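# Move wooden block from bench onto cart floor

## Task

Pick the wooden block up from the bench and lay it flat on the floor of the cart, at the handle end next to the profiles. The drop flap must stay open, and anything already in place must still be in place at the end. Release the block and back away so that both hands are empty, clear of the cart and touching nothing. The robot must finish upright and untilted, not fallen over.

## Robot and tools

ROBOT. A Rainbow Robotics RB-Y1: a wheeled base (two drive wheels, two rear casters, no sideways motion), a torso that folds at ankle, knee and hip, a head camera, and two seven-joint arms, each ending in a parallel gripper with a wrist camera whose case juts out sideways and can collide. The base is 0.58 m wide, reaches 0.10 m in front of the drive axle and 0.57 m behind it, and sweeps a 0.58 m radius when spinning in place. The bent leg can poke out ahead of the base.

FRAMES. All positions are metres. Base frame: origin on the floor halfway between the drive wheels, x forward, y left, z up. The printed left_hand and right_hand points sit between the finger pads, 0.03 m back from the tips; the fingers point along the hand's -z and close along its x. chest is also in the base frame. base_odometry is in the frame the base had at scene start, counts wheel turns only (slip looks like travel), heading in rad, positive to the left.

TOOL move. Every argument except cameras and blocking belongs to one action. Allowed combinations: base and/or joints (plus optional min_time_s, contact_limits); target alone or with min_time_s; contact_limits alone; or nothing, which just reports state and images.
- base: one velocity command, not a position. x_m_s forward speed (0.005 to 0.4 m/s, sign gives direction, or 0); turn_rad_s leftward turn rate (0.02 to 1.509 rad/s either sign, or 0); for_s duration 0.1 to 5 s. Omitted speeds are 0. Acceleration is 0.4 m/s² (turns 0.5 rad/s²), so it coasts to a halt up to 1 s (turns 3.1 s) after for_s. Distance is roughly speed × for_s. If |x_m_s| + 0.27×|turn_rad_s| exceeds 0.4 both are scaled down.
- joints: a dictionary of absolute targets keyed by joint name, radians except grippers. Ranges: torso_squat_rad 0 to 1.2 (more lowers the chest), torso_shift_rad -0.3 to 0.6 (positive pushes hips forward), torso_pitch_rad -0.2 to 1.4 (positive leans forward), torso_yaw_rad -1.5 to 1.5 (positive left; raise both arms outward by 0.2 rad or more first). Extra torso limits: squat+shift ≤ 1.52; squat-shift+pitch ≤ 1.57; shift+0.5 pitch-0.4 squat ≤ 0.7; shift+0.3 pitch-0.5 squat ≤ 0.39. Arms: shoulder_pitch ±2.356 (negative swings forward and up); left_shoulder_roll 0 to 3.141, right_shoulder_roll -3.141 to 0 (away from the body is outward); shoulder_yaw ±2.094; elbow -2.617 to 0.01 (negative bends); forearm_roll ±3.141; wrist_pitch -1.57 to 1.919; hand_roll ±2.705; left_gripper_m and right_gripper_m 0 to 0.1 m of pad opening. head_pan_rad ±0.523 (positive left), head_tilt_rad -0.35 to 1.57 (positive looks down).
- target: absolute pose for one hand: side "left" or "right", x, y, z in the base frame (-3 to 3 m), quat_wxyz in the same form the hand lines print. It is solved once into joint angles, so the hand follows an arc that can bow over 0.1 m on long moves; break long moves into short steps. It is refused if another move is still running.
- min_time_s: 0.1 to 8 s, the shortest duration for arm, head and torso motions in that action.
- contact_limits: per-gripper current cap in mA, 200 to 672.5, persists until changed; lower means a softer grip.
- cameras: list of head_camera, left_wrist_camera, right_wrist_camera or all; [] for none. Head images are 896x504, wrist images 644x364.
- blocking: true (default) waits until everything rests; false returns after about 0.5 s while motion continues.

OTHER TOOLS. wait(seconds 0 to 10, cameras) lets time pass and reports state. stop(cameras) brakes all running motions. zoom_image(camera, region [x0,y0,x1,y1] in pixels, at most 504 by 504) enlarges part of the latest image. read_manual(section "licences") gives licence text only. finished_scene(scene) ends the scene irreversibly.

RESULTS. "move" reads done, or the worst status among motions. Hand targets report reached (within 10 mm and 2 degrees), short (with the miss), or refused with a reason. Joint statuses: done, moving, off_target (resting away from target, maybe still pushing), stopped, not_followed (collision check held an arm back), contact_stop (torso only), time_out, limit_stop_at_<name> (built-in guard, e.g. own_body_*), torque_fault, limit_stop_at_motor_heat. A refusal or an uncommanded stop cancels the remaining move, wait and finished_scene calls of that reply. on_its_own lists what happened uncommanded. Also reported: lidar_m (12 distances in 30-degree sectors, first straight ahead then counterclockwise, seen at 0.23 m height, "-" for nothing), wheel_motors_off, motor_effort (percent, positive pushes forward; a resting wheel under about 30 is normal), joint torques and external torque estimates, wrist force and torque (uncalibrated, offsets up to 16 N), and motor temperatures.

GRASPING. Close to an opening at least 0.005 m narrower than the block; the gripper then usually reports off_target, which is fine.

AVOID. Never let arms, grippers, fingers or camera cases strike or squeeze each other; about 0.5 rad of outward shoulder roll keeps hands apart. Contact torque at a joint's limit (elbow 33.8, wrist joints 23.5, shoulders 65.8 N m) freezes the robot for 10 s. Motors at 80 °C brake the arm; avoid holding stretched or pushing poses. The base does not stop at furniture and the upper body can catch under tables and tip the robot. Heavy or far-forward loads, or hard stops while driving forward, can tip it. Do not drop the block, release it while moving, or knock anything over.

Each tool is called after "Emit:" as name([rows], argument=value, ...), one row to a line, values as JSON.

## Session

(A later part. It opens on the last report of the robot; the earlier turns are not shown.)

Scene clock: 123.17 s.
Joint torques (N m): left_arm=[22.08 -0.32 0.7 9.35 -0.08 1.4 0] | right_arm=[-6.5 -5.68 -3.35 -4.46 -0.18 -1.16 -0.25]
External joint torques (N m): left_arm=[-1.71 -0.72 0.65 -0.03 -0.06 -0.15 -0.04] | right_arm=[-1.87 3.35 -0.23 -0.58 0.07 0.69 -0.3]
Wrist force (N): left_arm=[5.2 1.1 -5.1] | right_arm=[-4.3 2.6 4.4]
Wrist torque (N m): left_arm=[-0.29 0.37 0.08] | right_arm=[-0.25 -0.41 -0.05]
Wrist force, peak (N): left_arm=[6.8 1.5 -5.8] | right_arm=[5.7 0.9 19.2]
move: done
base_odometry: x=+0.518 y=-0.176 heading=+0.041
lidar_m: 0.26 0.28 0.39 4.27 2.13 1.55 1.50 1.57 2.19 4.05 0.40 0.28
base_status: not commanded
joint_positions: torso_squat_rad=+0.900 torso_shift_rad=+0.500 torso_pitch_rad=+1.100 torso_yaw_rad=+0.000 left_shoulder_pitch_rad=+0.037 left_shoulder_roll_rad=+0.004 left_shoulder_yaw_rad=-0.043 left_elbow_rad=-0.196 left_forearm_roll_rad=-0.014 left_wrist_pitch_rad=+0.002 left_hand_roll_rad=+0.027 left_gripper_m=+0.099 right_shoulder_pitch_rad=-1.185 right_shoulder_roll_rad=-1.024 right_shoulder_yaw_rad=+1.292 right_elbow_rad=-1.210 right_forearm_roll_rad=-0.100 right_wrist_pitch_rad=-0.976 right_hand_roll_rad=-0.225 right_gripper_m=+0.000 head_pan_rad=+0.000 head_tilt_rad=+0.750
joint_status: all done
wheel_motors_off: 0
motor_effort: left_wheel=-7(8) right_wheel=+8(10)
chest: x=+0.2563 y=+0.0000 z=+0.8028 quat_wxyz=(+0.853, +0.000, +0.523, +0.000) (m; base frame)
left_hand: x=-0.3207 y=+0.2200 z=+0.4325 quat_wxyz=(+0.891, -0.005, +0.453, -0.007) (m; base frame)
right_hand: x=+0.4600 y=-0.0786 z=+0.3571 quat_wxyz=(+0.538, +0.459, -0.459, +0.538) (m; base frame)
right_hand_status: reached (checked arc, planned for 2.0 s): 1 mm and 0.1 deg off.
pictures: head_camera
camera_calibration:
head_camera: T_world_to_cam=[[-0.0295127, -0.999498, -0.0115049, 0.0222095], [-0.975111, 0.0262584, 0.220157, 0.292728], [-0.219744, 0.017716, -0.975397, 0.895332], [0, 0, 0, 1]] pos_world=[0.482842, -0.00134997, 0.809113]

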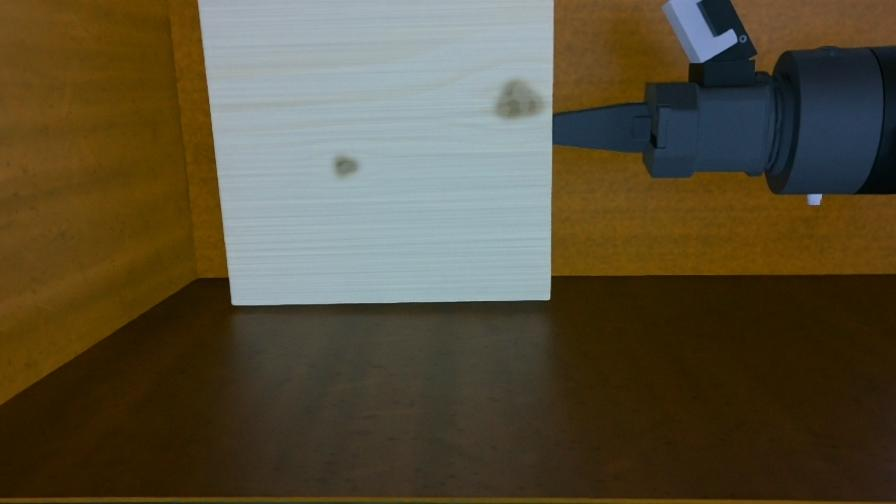

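Emit:
move(target={"side":"right","x":0.462,"y":-0.14,"z":0.37,"quat_wxyz":[0.5377,0.4592,-0.4592,0.5377]})

Emit:
move(target={"side":"right","x":0.47,"y":-0.14,"z":0.56,"quat_wxyz":[0.561,0.4305,-0.4305,0.561]})

Emit:
move(joints={"torso_squat_rad":0.7,"torso_shift_rad":0.45,"torso_pitch_rad":0.95,"head_tilt_rad":0.5})

Emit:
move(target={"side":"right","x":0.45,"y":-0.14,"z":0.80,"quat_wxyz":[0.561,0.4305,-0.4305,0.561]}, cameras=["head_camera"])

Scene clock: 127.33 s.
Joint torques (N m): left_arm=[22.17 -0.49 0.57 9.35 -0.01 1.45 0.09] | right_arm=[-3.32 -10.77 -4.25 -2.91 -0.36 -1.67 -0.25]
External joint torques (N m): left_arm=[-1.62 -0.89 0.51 -0.03 0.01 -0.1 0.05] | right_arm=[0.47 0.9 -1.24 -0.24 -0.04 0.19 -0.3]
Wrist force (N): left_arm=[7.1 1.0 -4.8] | right_arm=[-6.2 1.8 0.5]
Wrist torque (N m): left_arm=[-0.24 0.62 0.07] | right_arm=[-0.26 -0.28 -0.05]
Wrist force, peak (N): left_arm=[6.8 0.5 -6.1] | right_arm=[-6.9 1.4 1.8]
move: done
base_odometry: x=+0.518 y=-0.176 heading=+0.041
lidar_m: 0.27 0.28 0.39 4.29 2.12 1.56 1.49 1.57 2.19 4.05 0.38 0.28
base_status: not commanded
joint_positions: torso_squat_rad=+0.900 torso_shift_rad=+0.500 torso_pitch_rad=+1.100 torso_yaw_rad=+0.000 left_shoulder_pitch_rad=+0.037 left_shoulder_roll_rad=+0.004 left_shoulder_yaw_rad=-0.043 left_elbow_rad=-0.196 left_forearm_roll_rad=-0.014 left_wrist_pitch_rad=+0.002 left_hand_roll_rad=+0.027 left_gripper_m=+0.099 right_shoulder_pitch_rad=-1.147 right_shoulder_roll_rad=-1.138 right_shoulder_yaw_rad=+1.285 right_elbow_rad=-1.179 right_forearm_roll_rad=-0.110 right_wrist_pitch_rad=-1.126 right_hand_roll_rad=-0.225 right_gripper_m=+0.000 head_pan_rad=+0.000 head_tilt_rad=+0.750
joint_status: all done
wheel_motors_off: 0
motor_effort: left_wheel=-5(8) right_wheel=+5(9)
chest: x=+0.2564 y=+0.0000 z=+0.8027 quat_wxyz=(+0.853, +0.000, +0.523, +0.000) (m; base frame)
left_hand: x=-0.3207 y=+0.2200 z=+0.4326 quat_wxyz=(+0.891, -0.005, +0.453, -0.007) (m; base frame)
right_hand: x=+0.4620 y=-0.1400 z=+0.3699 quat_wxyz=(+0.538, +0.459, -0.459, +0.538) (m; base frame)
right_hand_status: reached (checked arc, planned for 0.4 s): 0 mm and 0.0 deg off.
pictures: none

Scene clock: 129.00 s.
Joint torques (N m): left_arm=[21.85 -0.06 0.95 9.45 -0.12 1.44 0.08] | right_arm=[-2.86 -13.8 -5.25 -4.33 -0.4 -2 0.11]
External joint torques (N m): left_arm=[-1.95 -0.45 0.9 0.07 -0.1 -0.1 0.03] | right_arm=[1.19 -0.16 -1.07 -0.13 -0.29 -0.17 0.06]
Wrist force (N): left_arm=[6.8 1.1 -4.8] | right_arm=[-6.0 1.6 -0.4]
Wrist torque (N m): left_arm=[-0.26 0.55 0.05] | right_arm=[-0.22 -0.25 -0.23]
Wrist force, peak (N): left_arm=[7.0 1.6 -5.7] | right_arm=[-6.3 3.5 0.1]
move: done
base_odometry: x=+0.518 y=-0.176 heading=+0.041
lidar_m: 0.26 0.28 0.39 4.28 2.11 1.55 1.50 1.57 2.15 4.05 0.39 0.28
base_status: not commanded
joint_positions: torso_squat_rad=+0.900 torso_shift_rad=+0.500 torso_pitch_rad=+1.100 torso_yaw_rad=+0.000 left_shoulder_pitch_rad=+0.037 left_shoulder_roll_rad=+0.004 left_shoulder_yaw_rad=-0.043 left_elbow_rad=-0.196 left_forearm_roll_rad=-0.014 left_wrist_pitch_rad=+0.002 left_hand_roll_rad=+0.027 left_gripper_m=+0.099 right_shoulder_pitch_rad=-1.104 right_shoulder_roll_rad=-1.887 right_shoulder_yaw_rad=+1.185 right_elbow_rad=-2.195 right_forearm_roll_rad=-0.345 right_wrist_pitch_rad=-0.727 right_hand_roll_rad=-0.193 right_gripper_m=+0.000 head_pan_rad=+0.000 head_tilt_rad=+0.750
joint_status: all done
wheel_motors_off: 0
motor_effort: left_wheel=-5(6) right_wheel=+6(8)
chest: x=+0.2564 y=+0.0001 z=+0.8027 quat_wxyz=(+0.853, +0.000, +0.523, +0.000) (m; base frame)
left_hand: x=-0.3207 y=+0.2200 z=+0.4326 quat_wxyz=(+0.891, -0.005, +0.453, -0.007) (m; base frame)
right_hand: x=+0.4700 y=-0.1400 z=+0.5599 quat_wxyz=(+0.561, +0.431, -0.430, +0.561) (m; base frame)
right_hand_status: reached (checked arc, planned for 1.3 s): 0 mm and 0.1 deg off.
pictures: none

Scene clock: 130.50 s.
Joint torques (N m): left_arm=[19.55 -0.38 1.08 8.36 -0.04 1.16 0] | right_arm=[-4.58 -13.78 -6.17 -3.59 -0.51 -1.91 0.21]
External joint torques (N m): left_arm=[-1.95 -0.77 1.03 -0.12 -0.03 -0.19 -0.04] | right_arm=[0.68 0.05 -0.83 -0.11 -0.21 -0.15 0.17]
Wrist force (N): left_arm=[5.6 1.0 -6.3] | right_arm=[-6.0 2.2 -0.4]
Wrist torque (N m): left_arm=[-0.26 0.48 0.06] | right_arm=[-0.24 -0.24 -0.24]
Wrist force, peak (N): left_arm=[6.6 1.2 -6.3] | right_arm=[-6.4 3.0 -0.7]
move: done
base_odometry: x=+0.518 y=-0.176 heading=+0.041
lidar_m: 0.26 0.28 0.40 4.28 2.14 1.54 1.50 1.57 2.17 4.05 0.38 0.28
base_status: not commanded
joint_positions: torso_squat_rad=+0.700 torso_shift_rad=+0.450 torso_pitch_rad=+0.950 torso_yaw_rad=+0.000 left_shoulder_pitch_rad=+0.037 left_shoulder_roll_rad=+0.004 left_shoulder_yaw_rad=-0.043 left_elbow_rad=-0.196 left_forearm_roll_rad=-0.014 left_wrist_pitch_rad=+0.002 left_hand_roll_rad=+0.027 left_gripper_m=+0.099 right_shoulder_pitch_rad=-1.104 right_shoulder_roll_rad=-1.887 right_shoulder_yaw_rad=+1.185 right_elbow_rad=-2.195 right_forearm_roll_rad=-0.345 right_wrist_pitch_rad=-0.727 right_hand_roll_rad=-0.193 right_gripper_m=+0.000 head_pan_rad=+0.000 head_tilt_rad=+0.500
joint_status: all done
wheel_motors_off: 0
motor_effort: left_wheel=-4(7) right_wheel=+4(8)
chest: x=+0.2565 y=+0.0001 z=+0.9426 quat_wxyz=(+0.889, +0.000, +0.457, +0.000) (m; base frame)
left_hand: x=-0.2588 y=+0.2200 z=+0.4903 quat_wxyz=(+0.923, -0.004, +0.385, -0.008) (m; base frame)
right_hand: x=+0.5041 y=-0.1400 z=+0.7344 quat_wxyz=(+0.527, +0.388, -0.471, +0.592) (m; base frame)
pictures: none

Scene clock: 131.47 s.
Joint torques (N m): left_arm=[19.72 -0.39 0.7 8.24 -0.13 1.19 -0.05] | right_arm=[-2.66 -13.17 -2.89 -3.28 -0.5 -1.87 0.13]
External joint torques (N m): left_arm=[-1.77 -0.77 0.65 -0.23 -0.11 -0.15 -0.09] | right_arm=[0.85 -0.53 0.72 0.1 -0.37 -0.04 0.09]
Wrist force (N): left_arm=[5.1 0.3 -5.3] | right_arm=[-5.9 1.6 -0.7]
Wrist torque (N m): left_arm=[-0.12 0.43 0.07] | right_arm=[-0.21 -0.25 -0.27]
Wrist force, peak (N): left_arm=[6.0 1.9 -6.9] | right_arm=[-6.6 2.6 -0.4]
move: done
base_odometry: x=+0.518 y=-0.176 heading=+0.041
lidar_m: 0.26 0.28 0.40 4.29 2.13 1.56 1.49 1.58 2.17 4.06 0.39 0.28
base_status: not commanded
joint_positions: torso_squat_rad=+0.700 torso_shift_rad=+0.450 torso_pitch_rad=+0.950 torso_yaw_rad=+0.000 left_shoulder_pitch_rad=+0.037 left_shoulder_roll_rad=+0.004 left_shoulder_yaw_rad=-0.043 left_elbow_rad=-0.196 left_forearm_roll_rad=-0.014 left_wrist_pitch_rad=+0.002 left_hand_roll_rad=+0.027 left_gripper_m=+0.099 right_shoulder_pitch_rad=-1.075 right_shoulder_roll_rad=-2.195 right_shoulder_yaw_rad=+1.250 right_elbow_rad=-2.483 right_forearm_roll_rad=-0.445 right_wrist_pitch_rad=-0.791 right_hand_roll_rad=-0.184 right_gripper_m=+0.000 head_pan_rad=+0.000 head_tilt_rad=+0.500
joint_status: all done
wheel_motors_off: 0
motor_effort: left_wheel=-4(6) right_wheel=+4(7)
chest: x=+0.2566 y=+0.0001 z=+0.9426 quat_wxyz=(+0.889, +0.000, +0.457, +0.000) (m; base frame)
left_hand: x=-0.2588 y=+0.2200 z=+0.4904 quat_wxyz=(+0.923, -0.004, +0.385, -0.008) (m; base frame)
right_hand: x=+0.4502 y=-0.1397 z=+0.8000 quat_wxyz=(+0.561, +0.430, -0.431, +0.561) (m; base frame)
right_hand_status: reached (checked arc, planned for 0.6 s): 0 mm and 0.0 deg off.
pictures: head_camera
camera_calibration:
head_camera: T_world_to_cam=[[-0.022499, -0.999502, -0.0221466, 0.0318946], [-0.983934, 0.0260621, -0.176622, 0.660677], [0.177111, 0.017817, -0.98403, 0.893016], [0, 0, 0, 1]] pos_world=[0.492617, -0.00125081, 0.99615]

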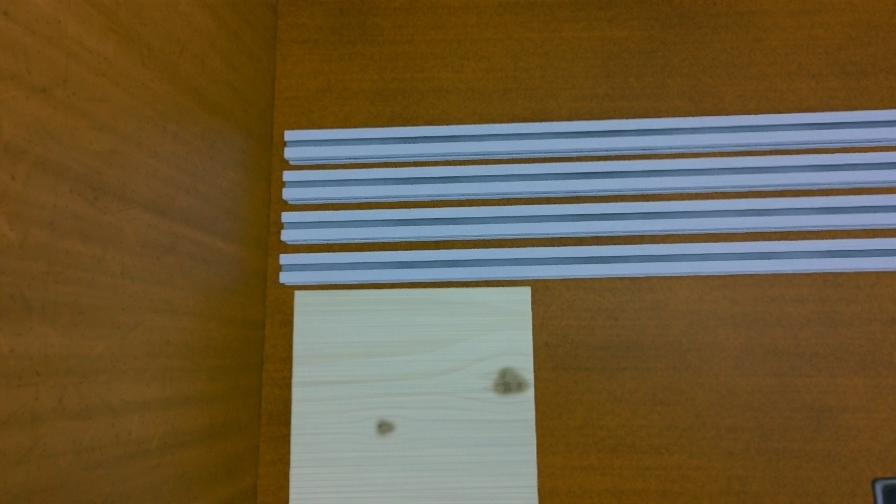

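Block lies flat beside the profiles. Back off.

Emit:
move(base={"x_m_s":-0.2,"for_s":2.5})

Emit:
move(joints={"torso_squat_rad":0.4,"torso_shift_rad":0.0,"torso_pitch_rad":0.0,"head_tilt_rad":0.6})

Emit:
move(joints={"right_shoulder_pitch_rad":0.0,"right_shoulder_roll_rad":-0.2,"right_shoulder_yaw_rad":0.0,"right_elbow_rad":-0.3,"right_forearm_roll_rad":0.0,"right_wrist_pitch_rad":0.0,"right_hand_roll_rad":0.0}, min_time_s=2, cameras=["head_camera"])

Scene clock: 136.97 s.
Joint torques (N m): left_arm=[19.43 -0.43 0.73 8.4 -0.08 1.18 0] | right_arm=[-2.63 -12.88 -3.21 -3.54 -0.33 -1.92 0.29]
External joint torques (N m): left_arm=[-2.07 -0.81 0.68 -0.07 -0.06 -0.17 -0.04] | right_arm=[0.88 -0.25 0.4 -0.16 -0.2 -0.08 0.24]
Wrist force (N): left_arm=[5.1 0.5 -6.0] | right_arm=[-5.6 1.3 -0.5]
Wrist torque (N m): left_arm=[-0.15 0.41 0.05] | right_arm=[-0.18 -0.24 -0.25]
Wrist force, peak (N): left_arm=[6.3 1.6 -6.6] | right_arm=[-6.8 1.9 -0.9]
move: done
base_odometry: x=+0.018 y=-0.196 heading=+0.040
lidar_m: 0.77 0.81 1.74 3.85 1.41 1.03 1.01 1.06 1.44 4.06 1.08 0.80
base_status: done (sent for 2.5 of 2.5 s)
joint_positions: torso_squat_rad=+0.700 torso_shift_rad=+0.450 torso_pitch_rad=+0.950 torso_yaw_rad=+0.000 left_shoulder_pitch_rad=+0.037 left_shoulder_roll_rad=+0.004 left_shoulder_yaw_rad=-0.043 left_elbow_rad=-0.196 left_forearm_roll_rad=-0.014 left_wrist_pitch_rad=+0.002 left_hand_roll_rad=+0.027 left_gripper_m=+0.099 right_shoulder_pitch_rad=-1.075 right_shoulder_roll_rad=-2.195 right_shoulder_yaw_rad=+1.250 right_elbow_rad=-2.483 right_forearm_roll_rad=-0.445 right_wrist_pitch_rad=-0.791 right_hand_roll_rad=-0.184 right_gripper_m=+0.000 head_pan_rad=+0.000 head_tilt_rad=+0.500
joint_status: not commanded
wheel_motors_off: 0
motor_effort: left_wheel=-13(25) right_wheel=+12(30)
chest: x=+0.2566 y=+0.0001 z=+0.9426 quat_wxyz=(+0.889, +0.000, +0.457, +0.000) (m; base frame)
left_hand: x=-0.2588 y=+0.2200 z=+0.4904 quat_wxyz=(+0.923, -0.004, +0.385, -0.008) (m; base frame)
right_hand: x=+0.4502 y=-0.1397 z=+0.8000 quat_wxyz=(+0.561, +0.430, -0.431, +0.561) (m; base frame)
pictures: none

Scene clock: 140.97 s.
Joint torques (N m): left_arm=[-1.65 -0.91 0.82 -0.56 -0.07 -0.51 -0.14] | right_arm=[-4.02 -6.99 -6.26 2.46 -1.35 -0.57 0.27]
External joint torques (N m): left_arm=[-0.27 -1.06 0.81 -0.01 -0.07 -0.09 -0.13] | right_arm=[0.46 -0.29 0.56 0.22 -0.13 0.21 0.24]
Wrist force (N): left_arm=[-0.5 0.8 -7.5] | right_arm=[-3.4 6.4 0.0]
Wrist torque (N m): left_arm=[-0.24 0.04 0.13] | right_arm=[-0.47 -0.10 -0.22]
Wrist force, peak (N): left_arm=[5.7 1.3 -6.6] | right_arm=[-4.4 6.4 -0.6]
move: done
base_odometry: x=+0.018 y=-0.196 heading=+0.040
lidar_m: 0.76 0.81 1.73 3.86 1.43 1.05 1.00 1.06 1.46 4.07 1.08 0.80
base_status: not commanded
joint_positions: torso_squat_rad=+0.400 torso_shift_rad=+0.000 torso_pitch_rad=+0.000 torso_yaw_rad=+0.000 left_shoulder_pitch_rad=+0.037 left_shoulder_roll_rad=+0.004 left_shoulder_yaw_rad=-0.043 left_elbow_rad=-0.196 left_forearm_roll_rad=-0.014 left_wrist_pitch_rad=+0.002 left_hand_roll_rad=+0.027 left_gripper_m=+0.099 right_shoulder_pitch_rad=-1.075 right_shoulder_roll_rad=-2.195 right_shoulder_yaw_rad=+1.250 right_elbow_rad=-2.482 right_forearm_roll_rad=-0.445 right_wrist_pitch_rad=-0.791 right_hand_roll_rad=-0.184 right_gripper_m=+0.000 head_pan_rad=+0.000 head_tilt_rad=+0.600
joint_status: all done
wheel_motors_off: 0
motor_effort: left_wheel=-13(16) right_wheel=+16(18)
chest: x=-0.2280 y=+0.0001 z=+1.2347 quat_wxyz=(+1.000, +0.000, +0.000, +0.000) (m; base frame)
left_hand: x=-0.1598 y=+0.2200 z=+0.5525 quat_wxyz=(+0.997, +0.000, -0.079, -0.009) (m; base frame)
right_hand: x=+0.0006 y=-0.1397 z=+1.3092 quat_wxyz=(+0.302, +0.126, -0.639, +0.696) (m; base frame)
pictures: none

Scene clock: 143.83 s.
Joint torques (N m): left_arm=[-1.53 -0.61 0.57 -0.74 -0.06 -0.59 -0.04] | right_arm=[-4.41 -7.92 -2.08 -2.55 -0.03 -0.73 0.02]
External joint torques (N m): left_arm=[-0.14 -0.76 0.56 -0.19 -0.06 -0.17 -0.03] | right_arm=[-1.23 -1.82 -1.39 -0.72 -0.09 -0.12 0.01]
Wrist force (N): left_arm=[-0.2 1.2 -7.6] | right_arm=[-1.7 2.8 -5.1]
Wrist torque (N m): left_arm=[-0.26 0.12 0.12] | right_arm=[-0.23 -0.01 -0.22]
Wrist force, peak (N): left_arm=[-0.3 1.6 -8.4] | right_arm=[-3.2 7.4 0.2]
move: done
base_odometry: x=+0.018 y=-0.196 heading=+0.040
lidar_m: 0.77 0.81 1.74 3.85 1.42 1.03 1.00 1.05 1.46 4.07 1.09 0.80
base_status: not commanded
joint_positions: torso_squat_rad=+0.400 torso_shift_rad=+0.000 torso_pitch_rad=+0.000 torso_yaw_rad=+0.000 left_shoulder_pitch_rad=+0.037 left_shoulder_roll_rad=+0.004 left_shoulder_yaw_rad=-0.043 left_elbow_rad=-0.196 left_forearm_roll_rad=-0.014 left_wrist_pitch_rad=+0.002 left_hand_roll_rad=+0.027 left_gripper_m=+0.099 right_shoulder_pitch_rad=+0.000 right_shoulder_roll_rad=-0.200 right_shoulder_yaw_rad=+0.000 right_elbow_rad=-0.300 right_forearm_roll_rad=+0.000 right_wrist_pitch_rad=+0.000 right_hand_roll_rad=+0.000 right_gripper_m=+0.000 head_pan_rad=+0.000 head_tilt_rad=+0.600
joint_status: all done
wheel_motors_off: 0
motor_effort: left_wheel=-14(15) right_wheel=+16(21)
chest: x=-0.2280 y=+0.0001 z=+1.2347 quat_wxyz=(+1.000, +0.000, +0.000, +0.000) (m; base frame)
left_hand: x=-0.1598 y=+0.2200 z=+0.5525 quat_wxyz=(+0.997, +0.000, -0.079, -0.009) (m; base frame)
right_hand: x=-0.0832 y=-0.3686 z=+0.5795 quat_wxyz=(+0.984, -0.098, -0.148, +0.015) (m; base frame)
pictures: head_camera
camera_calibration:
head_camera: T_world_to_cam=[[0.00179385, -0.999502, -0.0315192, 0.0447074], [-0.516618, 0.026061, -0.855819, 1.17304], [0.856214, 0.0178186, -0.516314, 0.86232], [0, 0, 0, 1]] pos_world=[-0.132398, -0.00125082, 1.45055]

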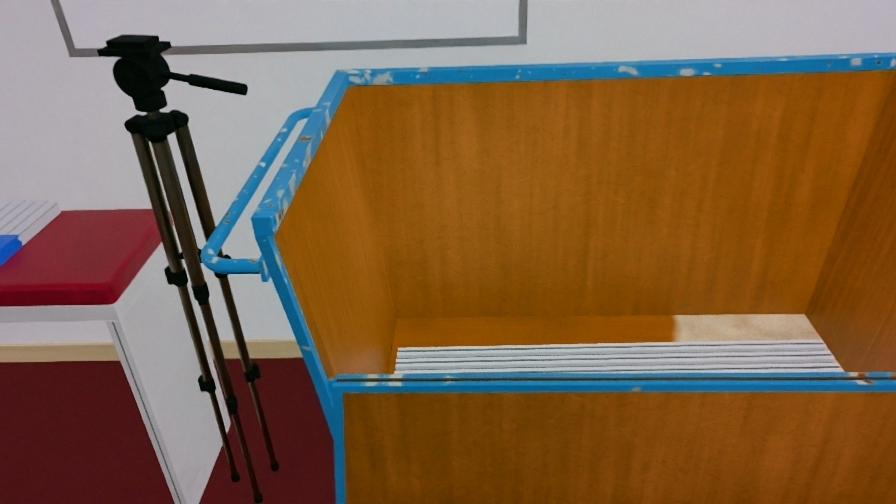

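Emit:
finished_scene(scene=2)

The scene is finished: the task was done.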